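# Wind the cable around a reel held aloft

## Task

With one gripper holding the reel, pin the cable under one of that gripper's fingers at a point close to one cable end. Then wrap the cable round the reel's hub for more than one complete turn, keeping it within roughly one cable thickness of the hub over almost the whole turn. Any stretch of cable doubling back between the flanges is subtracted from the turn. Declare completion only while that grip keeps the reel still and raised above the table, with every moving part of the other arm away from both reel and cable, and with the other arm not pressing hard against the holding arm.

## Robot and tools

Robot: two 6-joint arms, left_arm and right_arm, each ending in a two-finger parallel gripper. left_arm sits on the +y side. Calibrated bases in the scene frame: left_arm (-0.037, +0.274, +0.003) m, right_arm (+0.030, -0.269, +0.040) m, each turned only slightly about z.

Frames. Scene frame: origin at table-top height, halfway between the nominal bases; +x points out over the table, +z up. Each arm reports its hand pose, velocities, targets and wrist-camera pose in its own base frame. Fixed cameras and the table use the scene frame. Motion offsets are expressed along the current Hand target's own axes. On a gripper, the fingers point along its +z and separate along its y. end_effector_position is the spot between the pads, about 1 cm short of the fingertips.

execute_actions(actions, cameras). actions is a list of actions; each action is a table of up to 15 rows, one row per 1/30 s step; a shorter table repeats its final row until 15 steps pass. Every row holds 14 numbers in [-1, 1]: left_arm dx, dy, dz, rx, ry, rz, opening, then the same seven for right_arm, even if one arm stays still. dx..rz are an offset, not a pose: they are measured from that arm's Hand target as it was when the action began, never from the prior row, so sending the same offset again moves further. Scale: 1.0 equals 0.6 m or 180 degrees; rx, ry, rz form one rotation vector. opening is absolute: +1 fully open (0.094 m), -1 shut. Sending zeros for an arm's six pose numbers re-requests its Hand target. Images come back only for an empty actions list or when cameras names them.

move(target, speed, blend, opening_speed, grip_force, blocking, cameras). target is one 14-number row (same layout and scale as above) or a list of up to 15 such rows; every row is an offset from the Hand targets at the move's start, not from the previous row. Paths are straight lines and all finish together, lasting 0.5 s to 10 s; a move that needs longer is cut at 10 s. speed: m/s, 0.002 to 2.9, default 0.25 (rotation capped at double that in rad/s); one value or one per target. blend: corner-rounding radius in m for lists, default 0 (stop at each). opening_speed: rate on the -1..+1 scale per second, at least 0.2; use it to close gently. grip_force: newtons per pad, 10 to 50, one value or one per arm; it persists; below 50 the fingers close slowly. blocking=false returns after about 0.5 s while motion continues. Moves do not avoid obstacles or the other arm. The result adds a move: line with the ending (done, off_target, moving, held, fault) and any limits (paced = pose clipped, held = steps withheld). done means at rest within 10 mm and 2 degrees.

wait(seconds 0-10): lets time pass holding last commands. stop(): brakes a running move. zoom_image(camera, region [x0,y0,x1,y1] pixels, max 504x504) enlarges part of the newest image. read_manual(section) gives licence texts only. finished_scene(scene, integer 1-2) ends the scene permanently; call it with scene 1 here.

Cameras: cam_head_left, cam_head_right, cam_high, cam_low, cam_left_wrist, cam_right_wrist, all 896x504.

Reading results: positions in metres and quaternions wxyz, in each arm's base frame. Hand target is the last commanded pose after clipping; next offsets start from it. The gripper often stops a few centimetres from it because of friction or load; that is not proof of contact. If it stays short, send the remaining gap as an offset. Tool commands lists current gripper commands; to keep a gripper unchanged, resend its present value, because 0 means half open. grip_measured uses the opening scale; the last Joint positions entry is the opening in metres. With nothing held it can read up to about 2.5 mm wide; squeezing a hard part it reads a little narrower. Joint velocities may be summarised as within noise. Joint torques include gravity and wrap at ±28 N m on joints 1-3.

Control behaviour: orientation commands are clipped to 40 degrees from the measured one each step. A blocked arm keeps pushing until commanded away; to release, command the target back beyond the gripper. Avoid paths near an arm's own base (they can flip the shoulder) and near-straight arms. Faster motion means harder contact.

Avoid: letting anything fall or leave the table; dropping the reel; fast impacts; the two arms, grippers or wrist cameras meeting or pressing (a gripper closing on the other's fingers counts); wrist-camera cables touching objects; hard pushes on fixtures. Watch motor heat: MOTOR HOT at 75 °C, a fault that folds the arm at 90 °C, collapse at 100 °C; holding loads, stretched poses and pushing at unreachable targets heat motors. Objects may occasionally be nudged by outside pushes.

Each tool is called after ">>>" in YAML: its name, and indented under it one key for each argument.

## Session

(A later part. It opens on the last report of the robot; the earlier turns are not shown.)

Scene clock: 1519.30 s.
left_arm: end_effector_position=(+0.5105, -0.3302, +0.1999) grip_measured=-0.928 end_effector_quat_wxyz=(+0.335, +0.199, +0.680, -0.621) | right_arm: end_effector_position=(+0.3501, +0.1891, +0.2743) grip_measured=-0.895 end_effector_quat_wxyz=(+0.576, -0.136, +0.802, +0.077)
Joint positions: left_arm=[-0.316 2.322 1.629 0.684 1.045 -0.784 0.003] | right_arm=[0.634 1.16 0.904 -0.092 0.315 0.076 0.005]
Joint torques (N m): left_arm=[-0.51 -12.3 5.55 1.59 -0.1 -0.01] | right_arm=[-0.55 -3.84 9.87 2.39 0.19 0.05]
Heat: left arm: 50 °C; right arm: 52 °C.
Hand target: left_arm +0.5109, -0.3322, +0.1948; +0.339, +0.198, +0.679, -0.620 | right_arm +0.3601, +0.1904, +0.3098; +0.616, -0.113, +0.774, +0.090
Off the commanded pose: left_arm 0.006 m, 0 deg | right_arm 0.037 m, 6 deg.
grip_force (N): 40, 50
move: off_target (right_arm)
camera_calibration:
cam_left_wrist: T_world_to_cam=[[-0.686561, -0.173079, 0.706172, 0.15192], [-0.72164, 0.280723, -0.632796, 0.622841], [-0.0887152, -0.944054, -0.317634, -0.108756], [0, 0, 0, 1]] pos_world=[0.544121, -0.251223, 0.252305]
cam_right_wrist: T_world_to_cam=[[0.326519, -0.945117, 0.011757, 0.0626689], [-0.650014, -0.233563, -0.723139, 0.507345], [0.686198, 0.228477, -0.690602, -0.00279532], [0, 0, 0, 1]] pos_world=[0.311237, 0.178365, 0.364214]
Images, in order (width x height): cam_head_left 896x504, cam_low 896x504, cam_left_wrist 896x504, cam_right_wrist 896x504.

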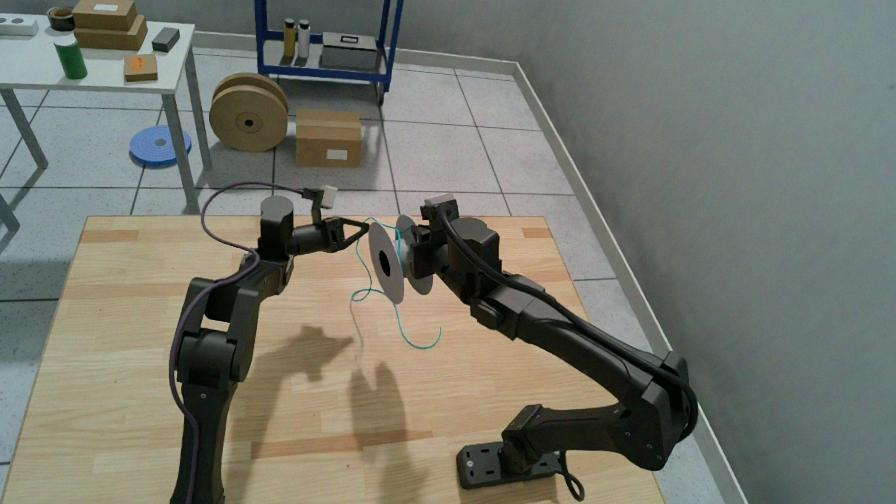

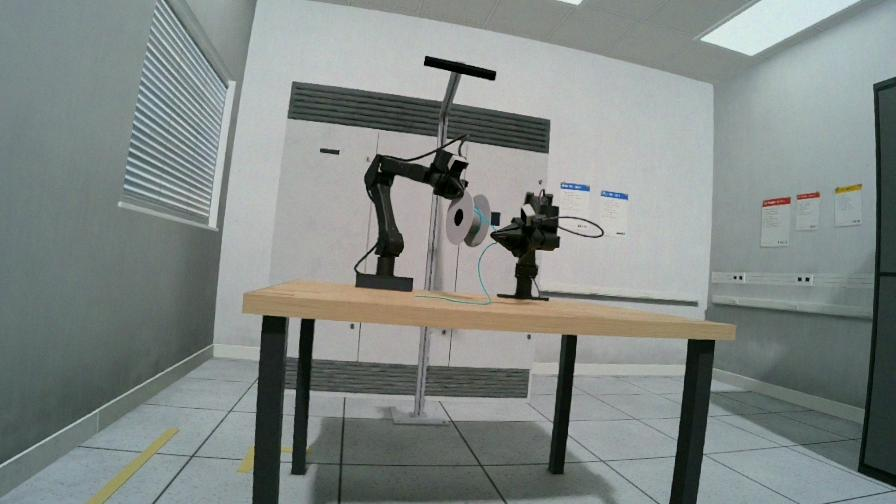

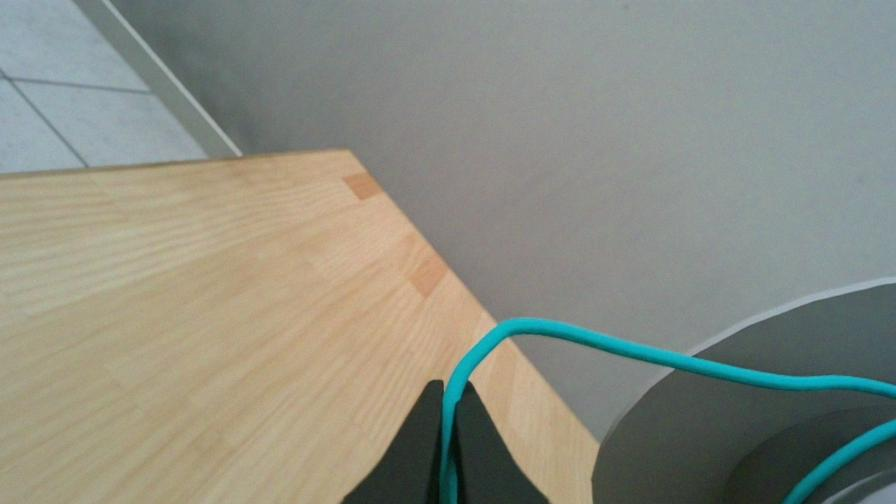

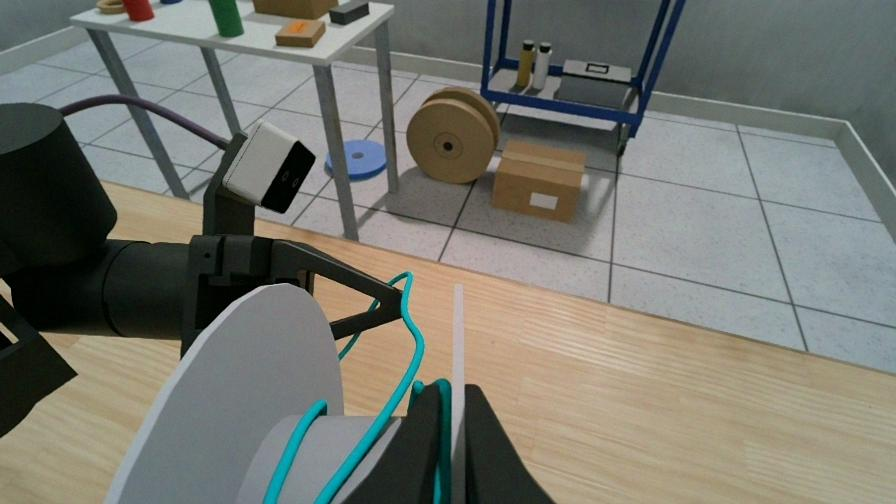

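>>> move:
  target:
    - [0,0,0,0,0,0,-0.84,0,0,0,0,0,0,-1]
    - [0.1,0.06,0,0,0,-0.12,-0.84,0,0,0,0,0,0,-1]
    - [0.194,0.018,0,0,0,-0.25,-0.84,0,0,0,0,0,0,-1]
    - [0.194,0.018,0,0,0,-0.25,-1,0,0,0,0,0,0,-1]
  speed: 0.08
  cameras: ["cam_left_wrist","cam_right_wrist","cam_head_left","cam_low"]

>>> zoom_image:
  camera: "cam_low"
  region: [420, 170, 580, 310]

Scene clock: 1533.90 s.
left_arm: end_effector_position=(+0.4362, -0.3502, +0.1011) grip_measured=-0.923 end_effector_quat_wxyz=(+0.074, -0.062, +0.701, -0.707) | right_arm: end_effector_position=(+0.3466, +0.1863, +0.2631) grip_measured=-0.895 end_effector_quat_wxyz=(+0.558, -0.143, +0.815, +0.067)
Joint positions: left_arm=[-0.409 2.394 1.238 1.174 0.97 -1.569 0.004] | right_arm=[0.634 1.16 0.904 -0.142 0.316 0.075 0.005]
Joint torques (N m): left_arm=[-0.1 -14.6 3.25 1.13 -0.26 -0.05] | right_arm=[-0.44 -4.4 9.62 2.87 0.2 0.04]
Heat: left arm: 49 °C; right arm: 53 °C.
Hand target: left_arm +0.4377, -0.3483, +0.1049; +0.076, -0.077, +0.703, -0.703 | right_arm +0.3601, +0.1904, +0.3098; +0.616, -0.114, +0.774, +0.090
Off the commanded pose: left_arm 0.005 m, 2 deg | right_arm 0.049 m, 9 deg.
grip_force (N): 40, 50
move: off_target (right_arm)
camera_calibration:
cam_left_wrist: T_world_to_cam=[[-0.0198274, -0.0176042, 0.999648, -0.0989003], [-0.970274, 0.241542, -0.0149911, 0.544662], [-0.241194, -0.970231, -0.02187, -0.13812], [0, 0, 0, 1]] pos_world=[0.493197, -0.267309, 0.10401]
cam_right_wrist: T_world_to_cam=[[0.326081, -0.944948, 0.0272717, 0.0573228], [-0.678276, -0.253959, -0.689526, 0.501122], [0.658493, 0.206344, -0.723747, 0.0150121], [0, 0, 0, 1]] pos_world=[0.311322, 0.178334, 0.354839]
Images, in order (width x height): cam_head_left 896x504, cam_low 896x504, cam_left_wrist 896x504, cam_right_wrist 896x504.

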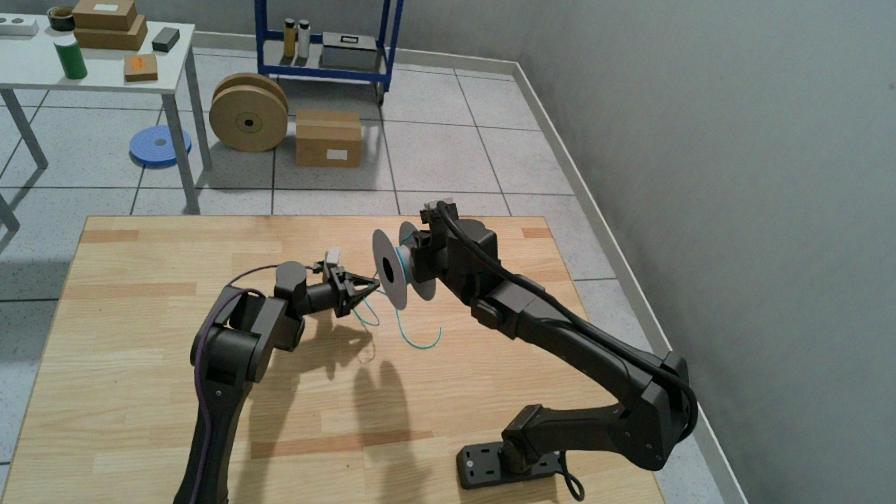

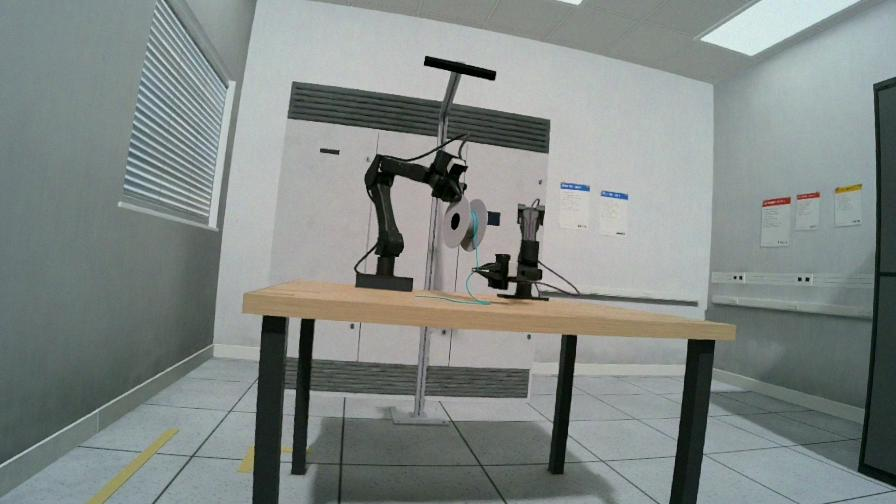

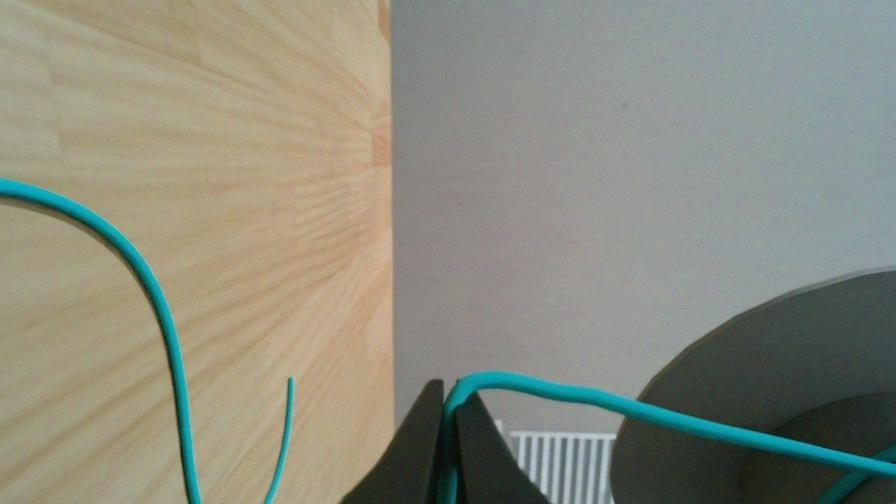

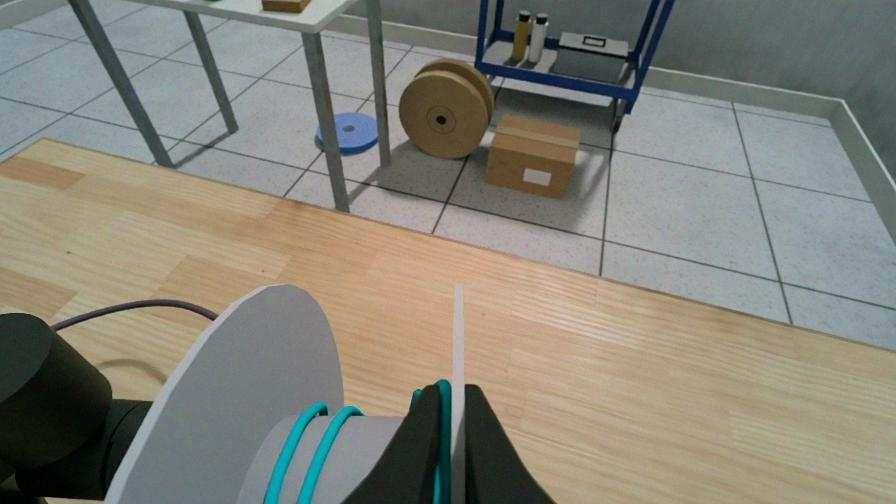

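Scaled by 3.150 from the camera's 896x504 image, which has a finer 1280x720 frame.

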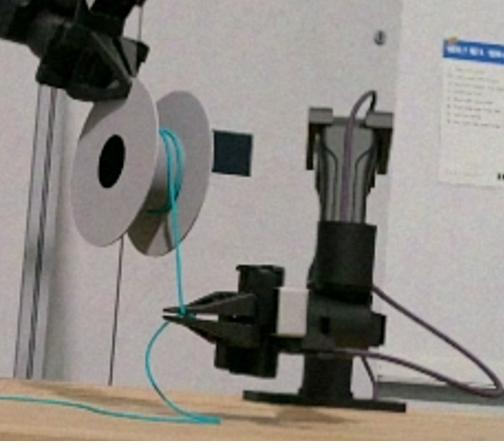

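>>> move:
  target:
    - [0,-0.04,0,0,0,0,-1,0,0,0,0,0,0,-1]
    - [0,-0.04,0,0,0,0,-0.6,0,0,0,0,0,0,-1]
  speed: 0.05
  cameras: ["cam_left_wrist","cam_right_wrist"]

>>> zoom_image:
  camera: "cam_right_wrist"
  region: [200, 340, 500, 504]

Scene clock: 1541.77 s.
left_arm: end_effector_position=(+0.4378, -0.3493, +0.1110) grip_measured=-0.603 end_effector_quat_wxyz=(+0.063, -0.083, +0.708, -0.699) | right_arm: end_effector_position=(+0.3496, +0.1884, +0.2724) grip_measured=-0.895 end_effector_quat_wxyz=(+0.573, -0.137, +0.804, +0.074)
Joint positions: left_arm=[-0.409 2.339 1.23 1.082 0.956 -1.576 0.019] | right_arm=[0.634 1.16 0.904 -0.1 0.316 0.075 0.005]
Joint torques (N m): left_arm=[-0.13 -15.97 4.14 1.37 -0.09 0.03] | right_arm=[-0.4 -3.84 9.95 2.43 0.18 0.07]
Heat: left arm: 49 °C; right arm: 54 °C.
Hand target: left_arm +0.4377, -0.3483, +0.1291; +0.076, -0.077, +0.703, -0.703 | right_arm +0.3601, +0.1904, +0.3098; +0.616, -0.114, +0.774, +0.090
Off the commanded pose: left_arm 0.018 m, 2 deg | right_arm 0.039 m, 7 deg.
grip_force (N): 40, 50
move: off_target (left_arm, right_arm); target 2's new opening was sent with left_arm's hand 0.016 m and 1 deg from that target
camera_calibration:
cam_left_wrist: T_world_to_cam=[[0.0281441, -0.0341745, 0.99902, -0.135438], [-0.973201, 0.227248, 0.0351905, 0.536772], [-0.228228, -0.973237, -0.026863, -0.142844], [0, 0, 0, 1]] pos_world=[0.493598, -0.26563, 0.112579]
cam_right_wrist: T_world_to_cam=[[0.325328, -0.945481, 0.0150539, 0.0618436], [-0.654953, -0.236787, -0.717613, 0.5063], [0.682054, 0.2236, -0.69628, 0.000342919], [0, 0, 0, 1]] pos_world=[0.31125, 0.178281, 0.362635]
Images, in order (width x height): cam_left_wrist 896x504, cam_right_wrist 896x504.

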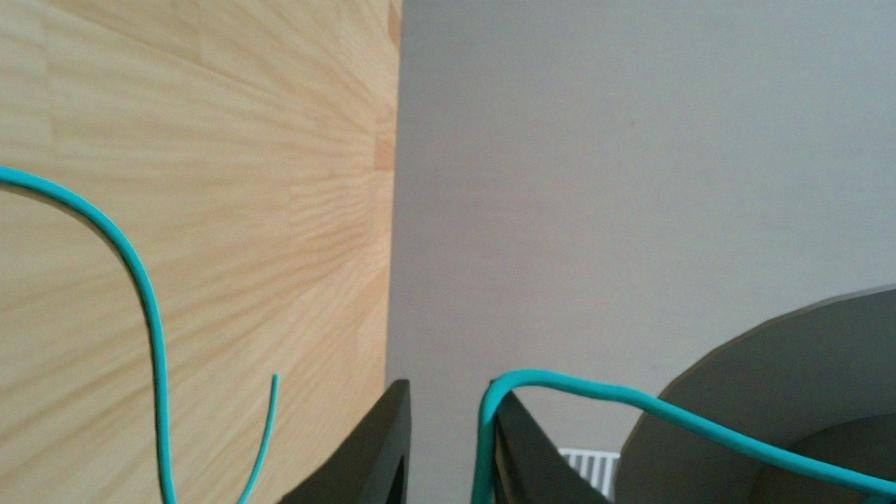

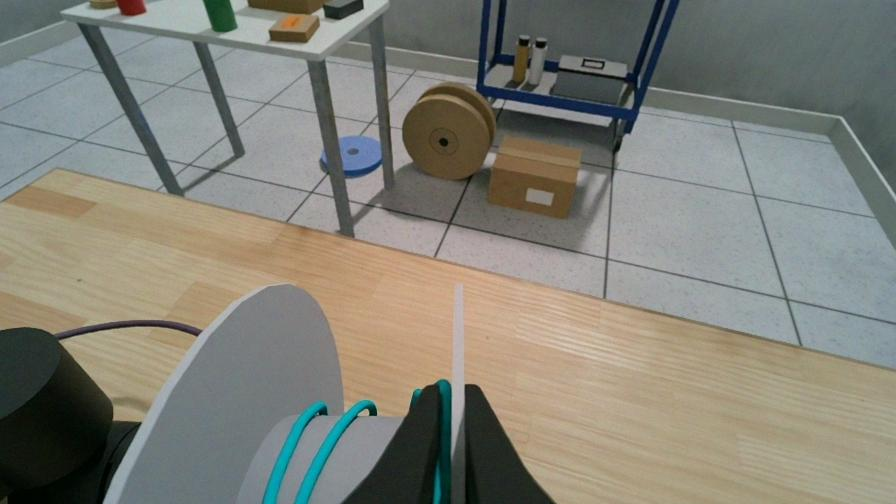

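Scaled by 1.680 from the camera's 896x504 image, which has a finer 1280x720 frame.

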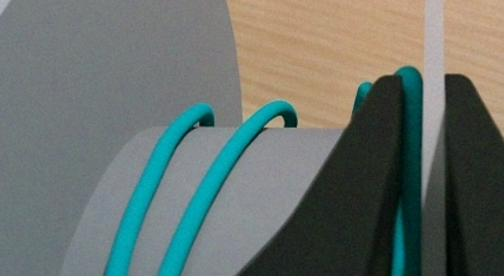

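>>> move:
  target:
    - [0,0.01,-0.12,0,0,0,-0.6,0,0,0,0,0,0,-1]
    - [0.05,-0.05,-0.4,0,0,0,-0.6,0,0,0,0,0,0,-1]
  speed: 0.08
  blend: 0.02
  cameras: ["all"]

>>> zoom_image:
  camera: "cam_right_wrist"
  region: [200, 340, 500, 504]

>>> zoom_image:
  camera: "cam_low"
  region: [440, 185, 500, 255]

>>> zoom_image:
  camera: "cam_head_left"
  region: [340, 190, 480, 320]

Scene clock: 1550.27 s.
left_arm: end_effector_position=(+0.3619, -0.1198, +0.1496) grip_measured=-0.603 end_effector_quat_wxyz=(+0.064, -0.095, +0.702, -0.703) | right_arm: end_effector_position=(+0.3499, +0.1887, +0.2734) grip_measured=-0.895 end_effector_quat_wxyz=(+0.575, -0.136, +0.803, +0.075)
Joint positions: left_arm=[0.169 1.951 0.72 1.193 1.515 -1.576 0.019] | right_arm=[0.634 1.16 0.904 -0.096 0.316 0.075 0.005]
Joint torques (N m): left_arm=[0.02 -11.3 3.26 1.16 0.14 0.1] | right_arm=[-0.38 -3.9 9.77 2.4 0.14 0.07]
Heat: left arm: 49 °C; right arm: 54 °C.
Hand target: left_arm +0.3570, -0.1203, +0.1592; +0.076, -0.077, +0.703, -0.703 | right_arm +0.3601, +0.1904, +0.3099; +0.616, -0.113, +0.774, +0.090
Off the commanded pose: left_arm 0.011 m, 2 deg | right_arm 0.038 m, 7 deg.
grip_force (N): 40, 50
move: off_target (left_arm, right_arm)
camera_calibration:
cam_left_wrist: T_world_to_cam=[[0.0413612, -0.0168297, 0.999003, -0.166745], [-0.976924, 0.209012, 0.0439683, 0.4073], [-0.209544, -0.977768, -0.00779634, 0.0540388], [0, 0, 0, 1]] pos_world=[0.416121, -0.0350994, 0.149092]
cam_right_wrist: T_world_to_cam=[[0.325314, -0.945506, 0.0137319, 0.0622223], [-0.652271, -0.234889, -0.720673, 0.506847], [0.684627, 0.225488, -0.693139, -0.0012885], [0, 0, 0, 1]] pos_world=[0.311242, 0.178175, 0.363523]

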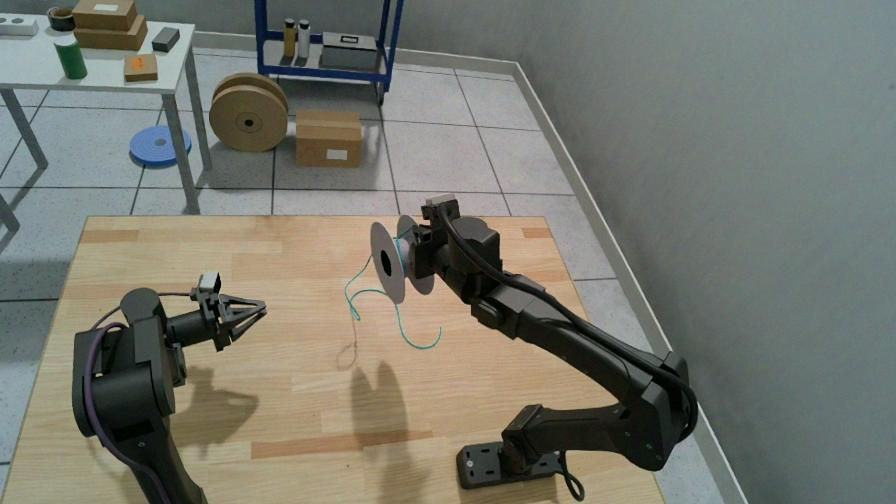

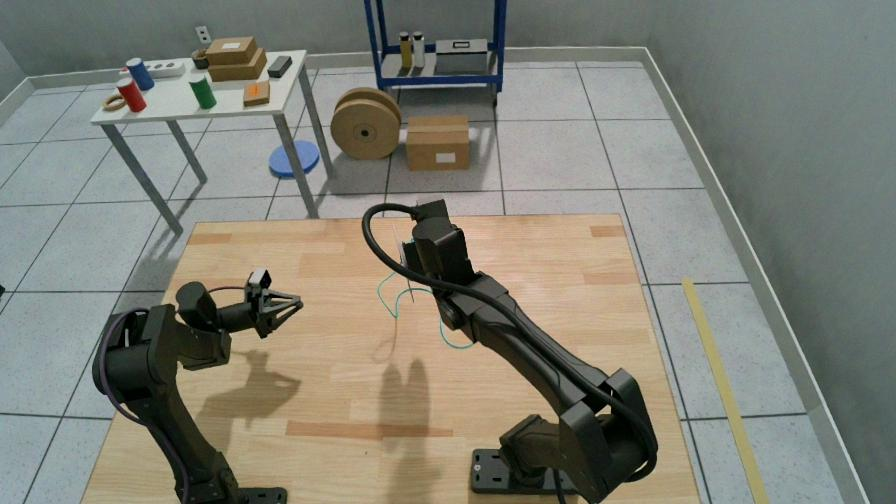

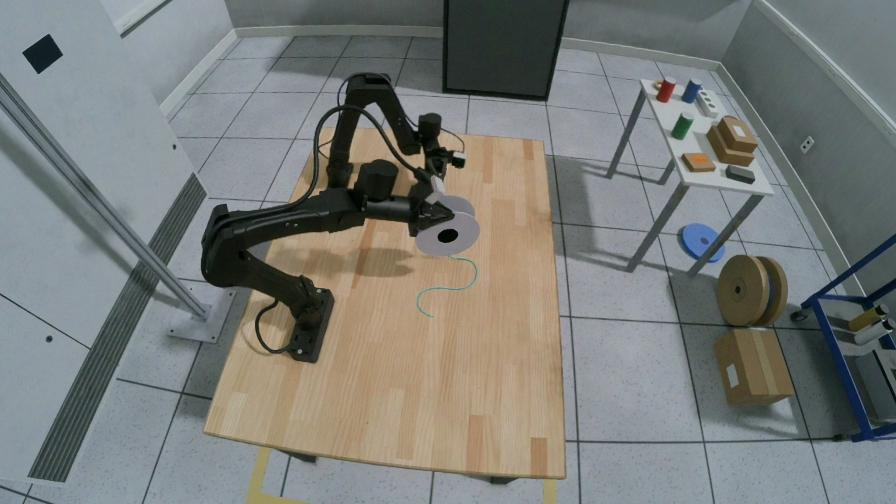

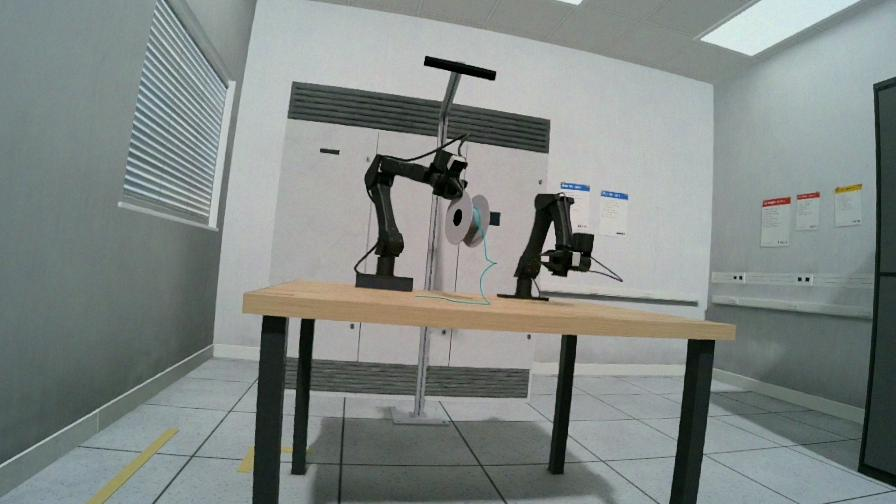

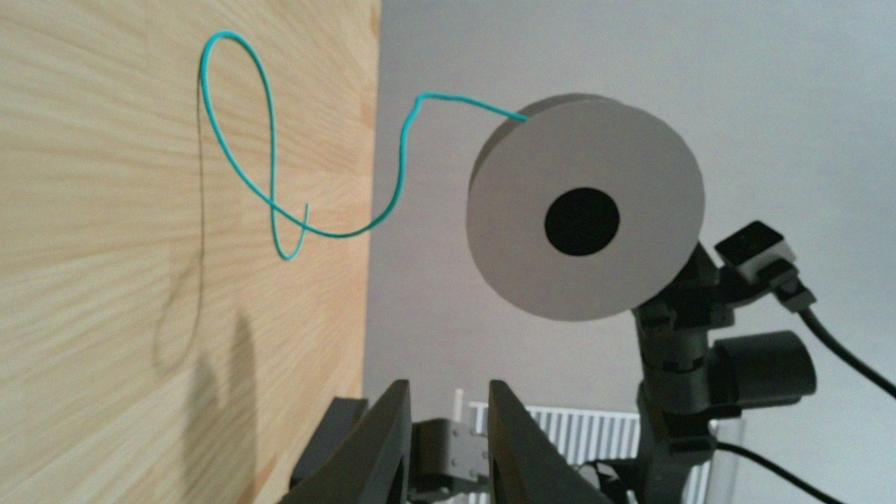

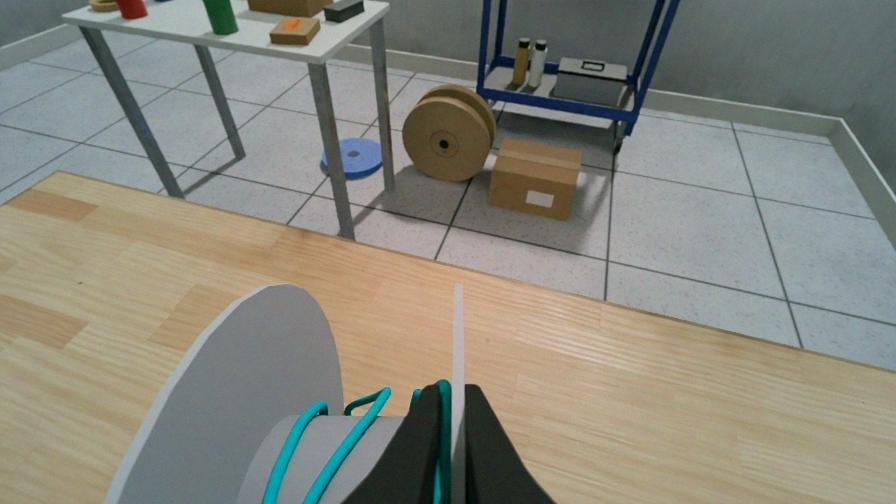

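Scaled by 1.680 from the camera's 896x504 image, which has a finer 1280x720 frame.

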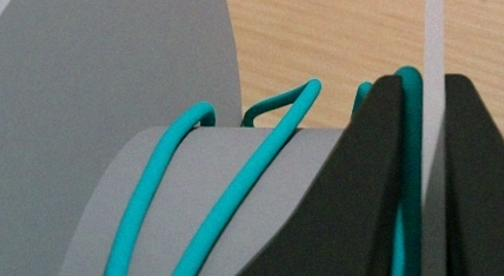

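Scaled by 7.200 from the camera's 896x504 image, which has a finer 1280x720 frame.

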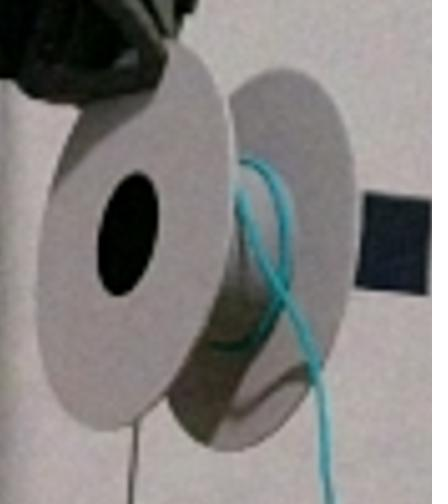

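Scaled by 3.600 from the camera's 896x504 image, which has a finer 1280x720 frame.

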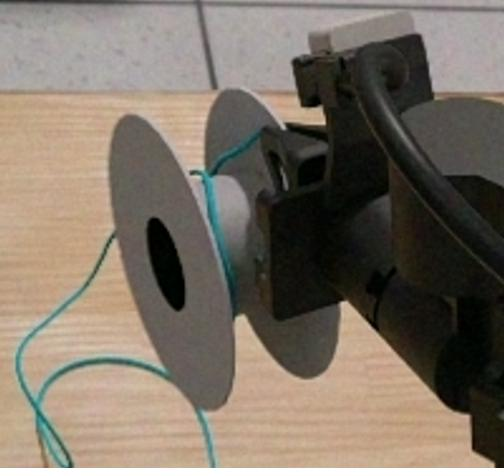

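>>> finished_scene:
  scene: 2

The scene is finished: the task was done.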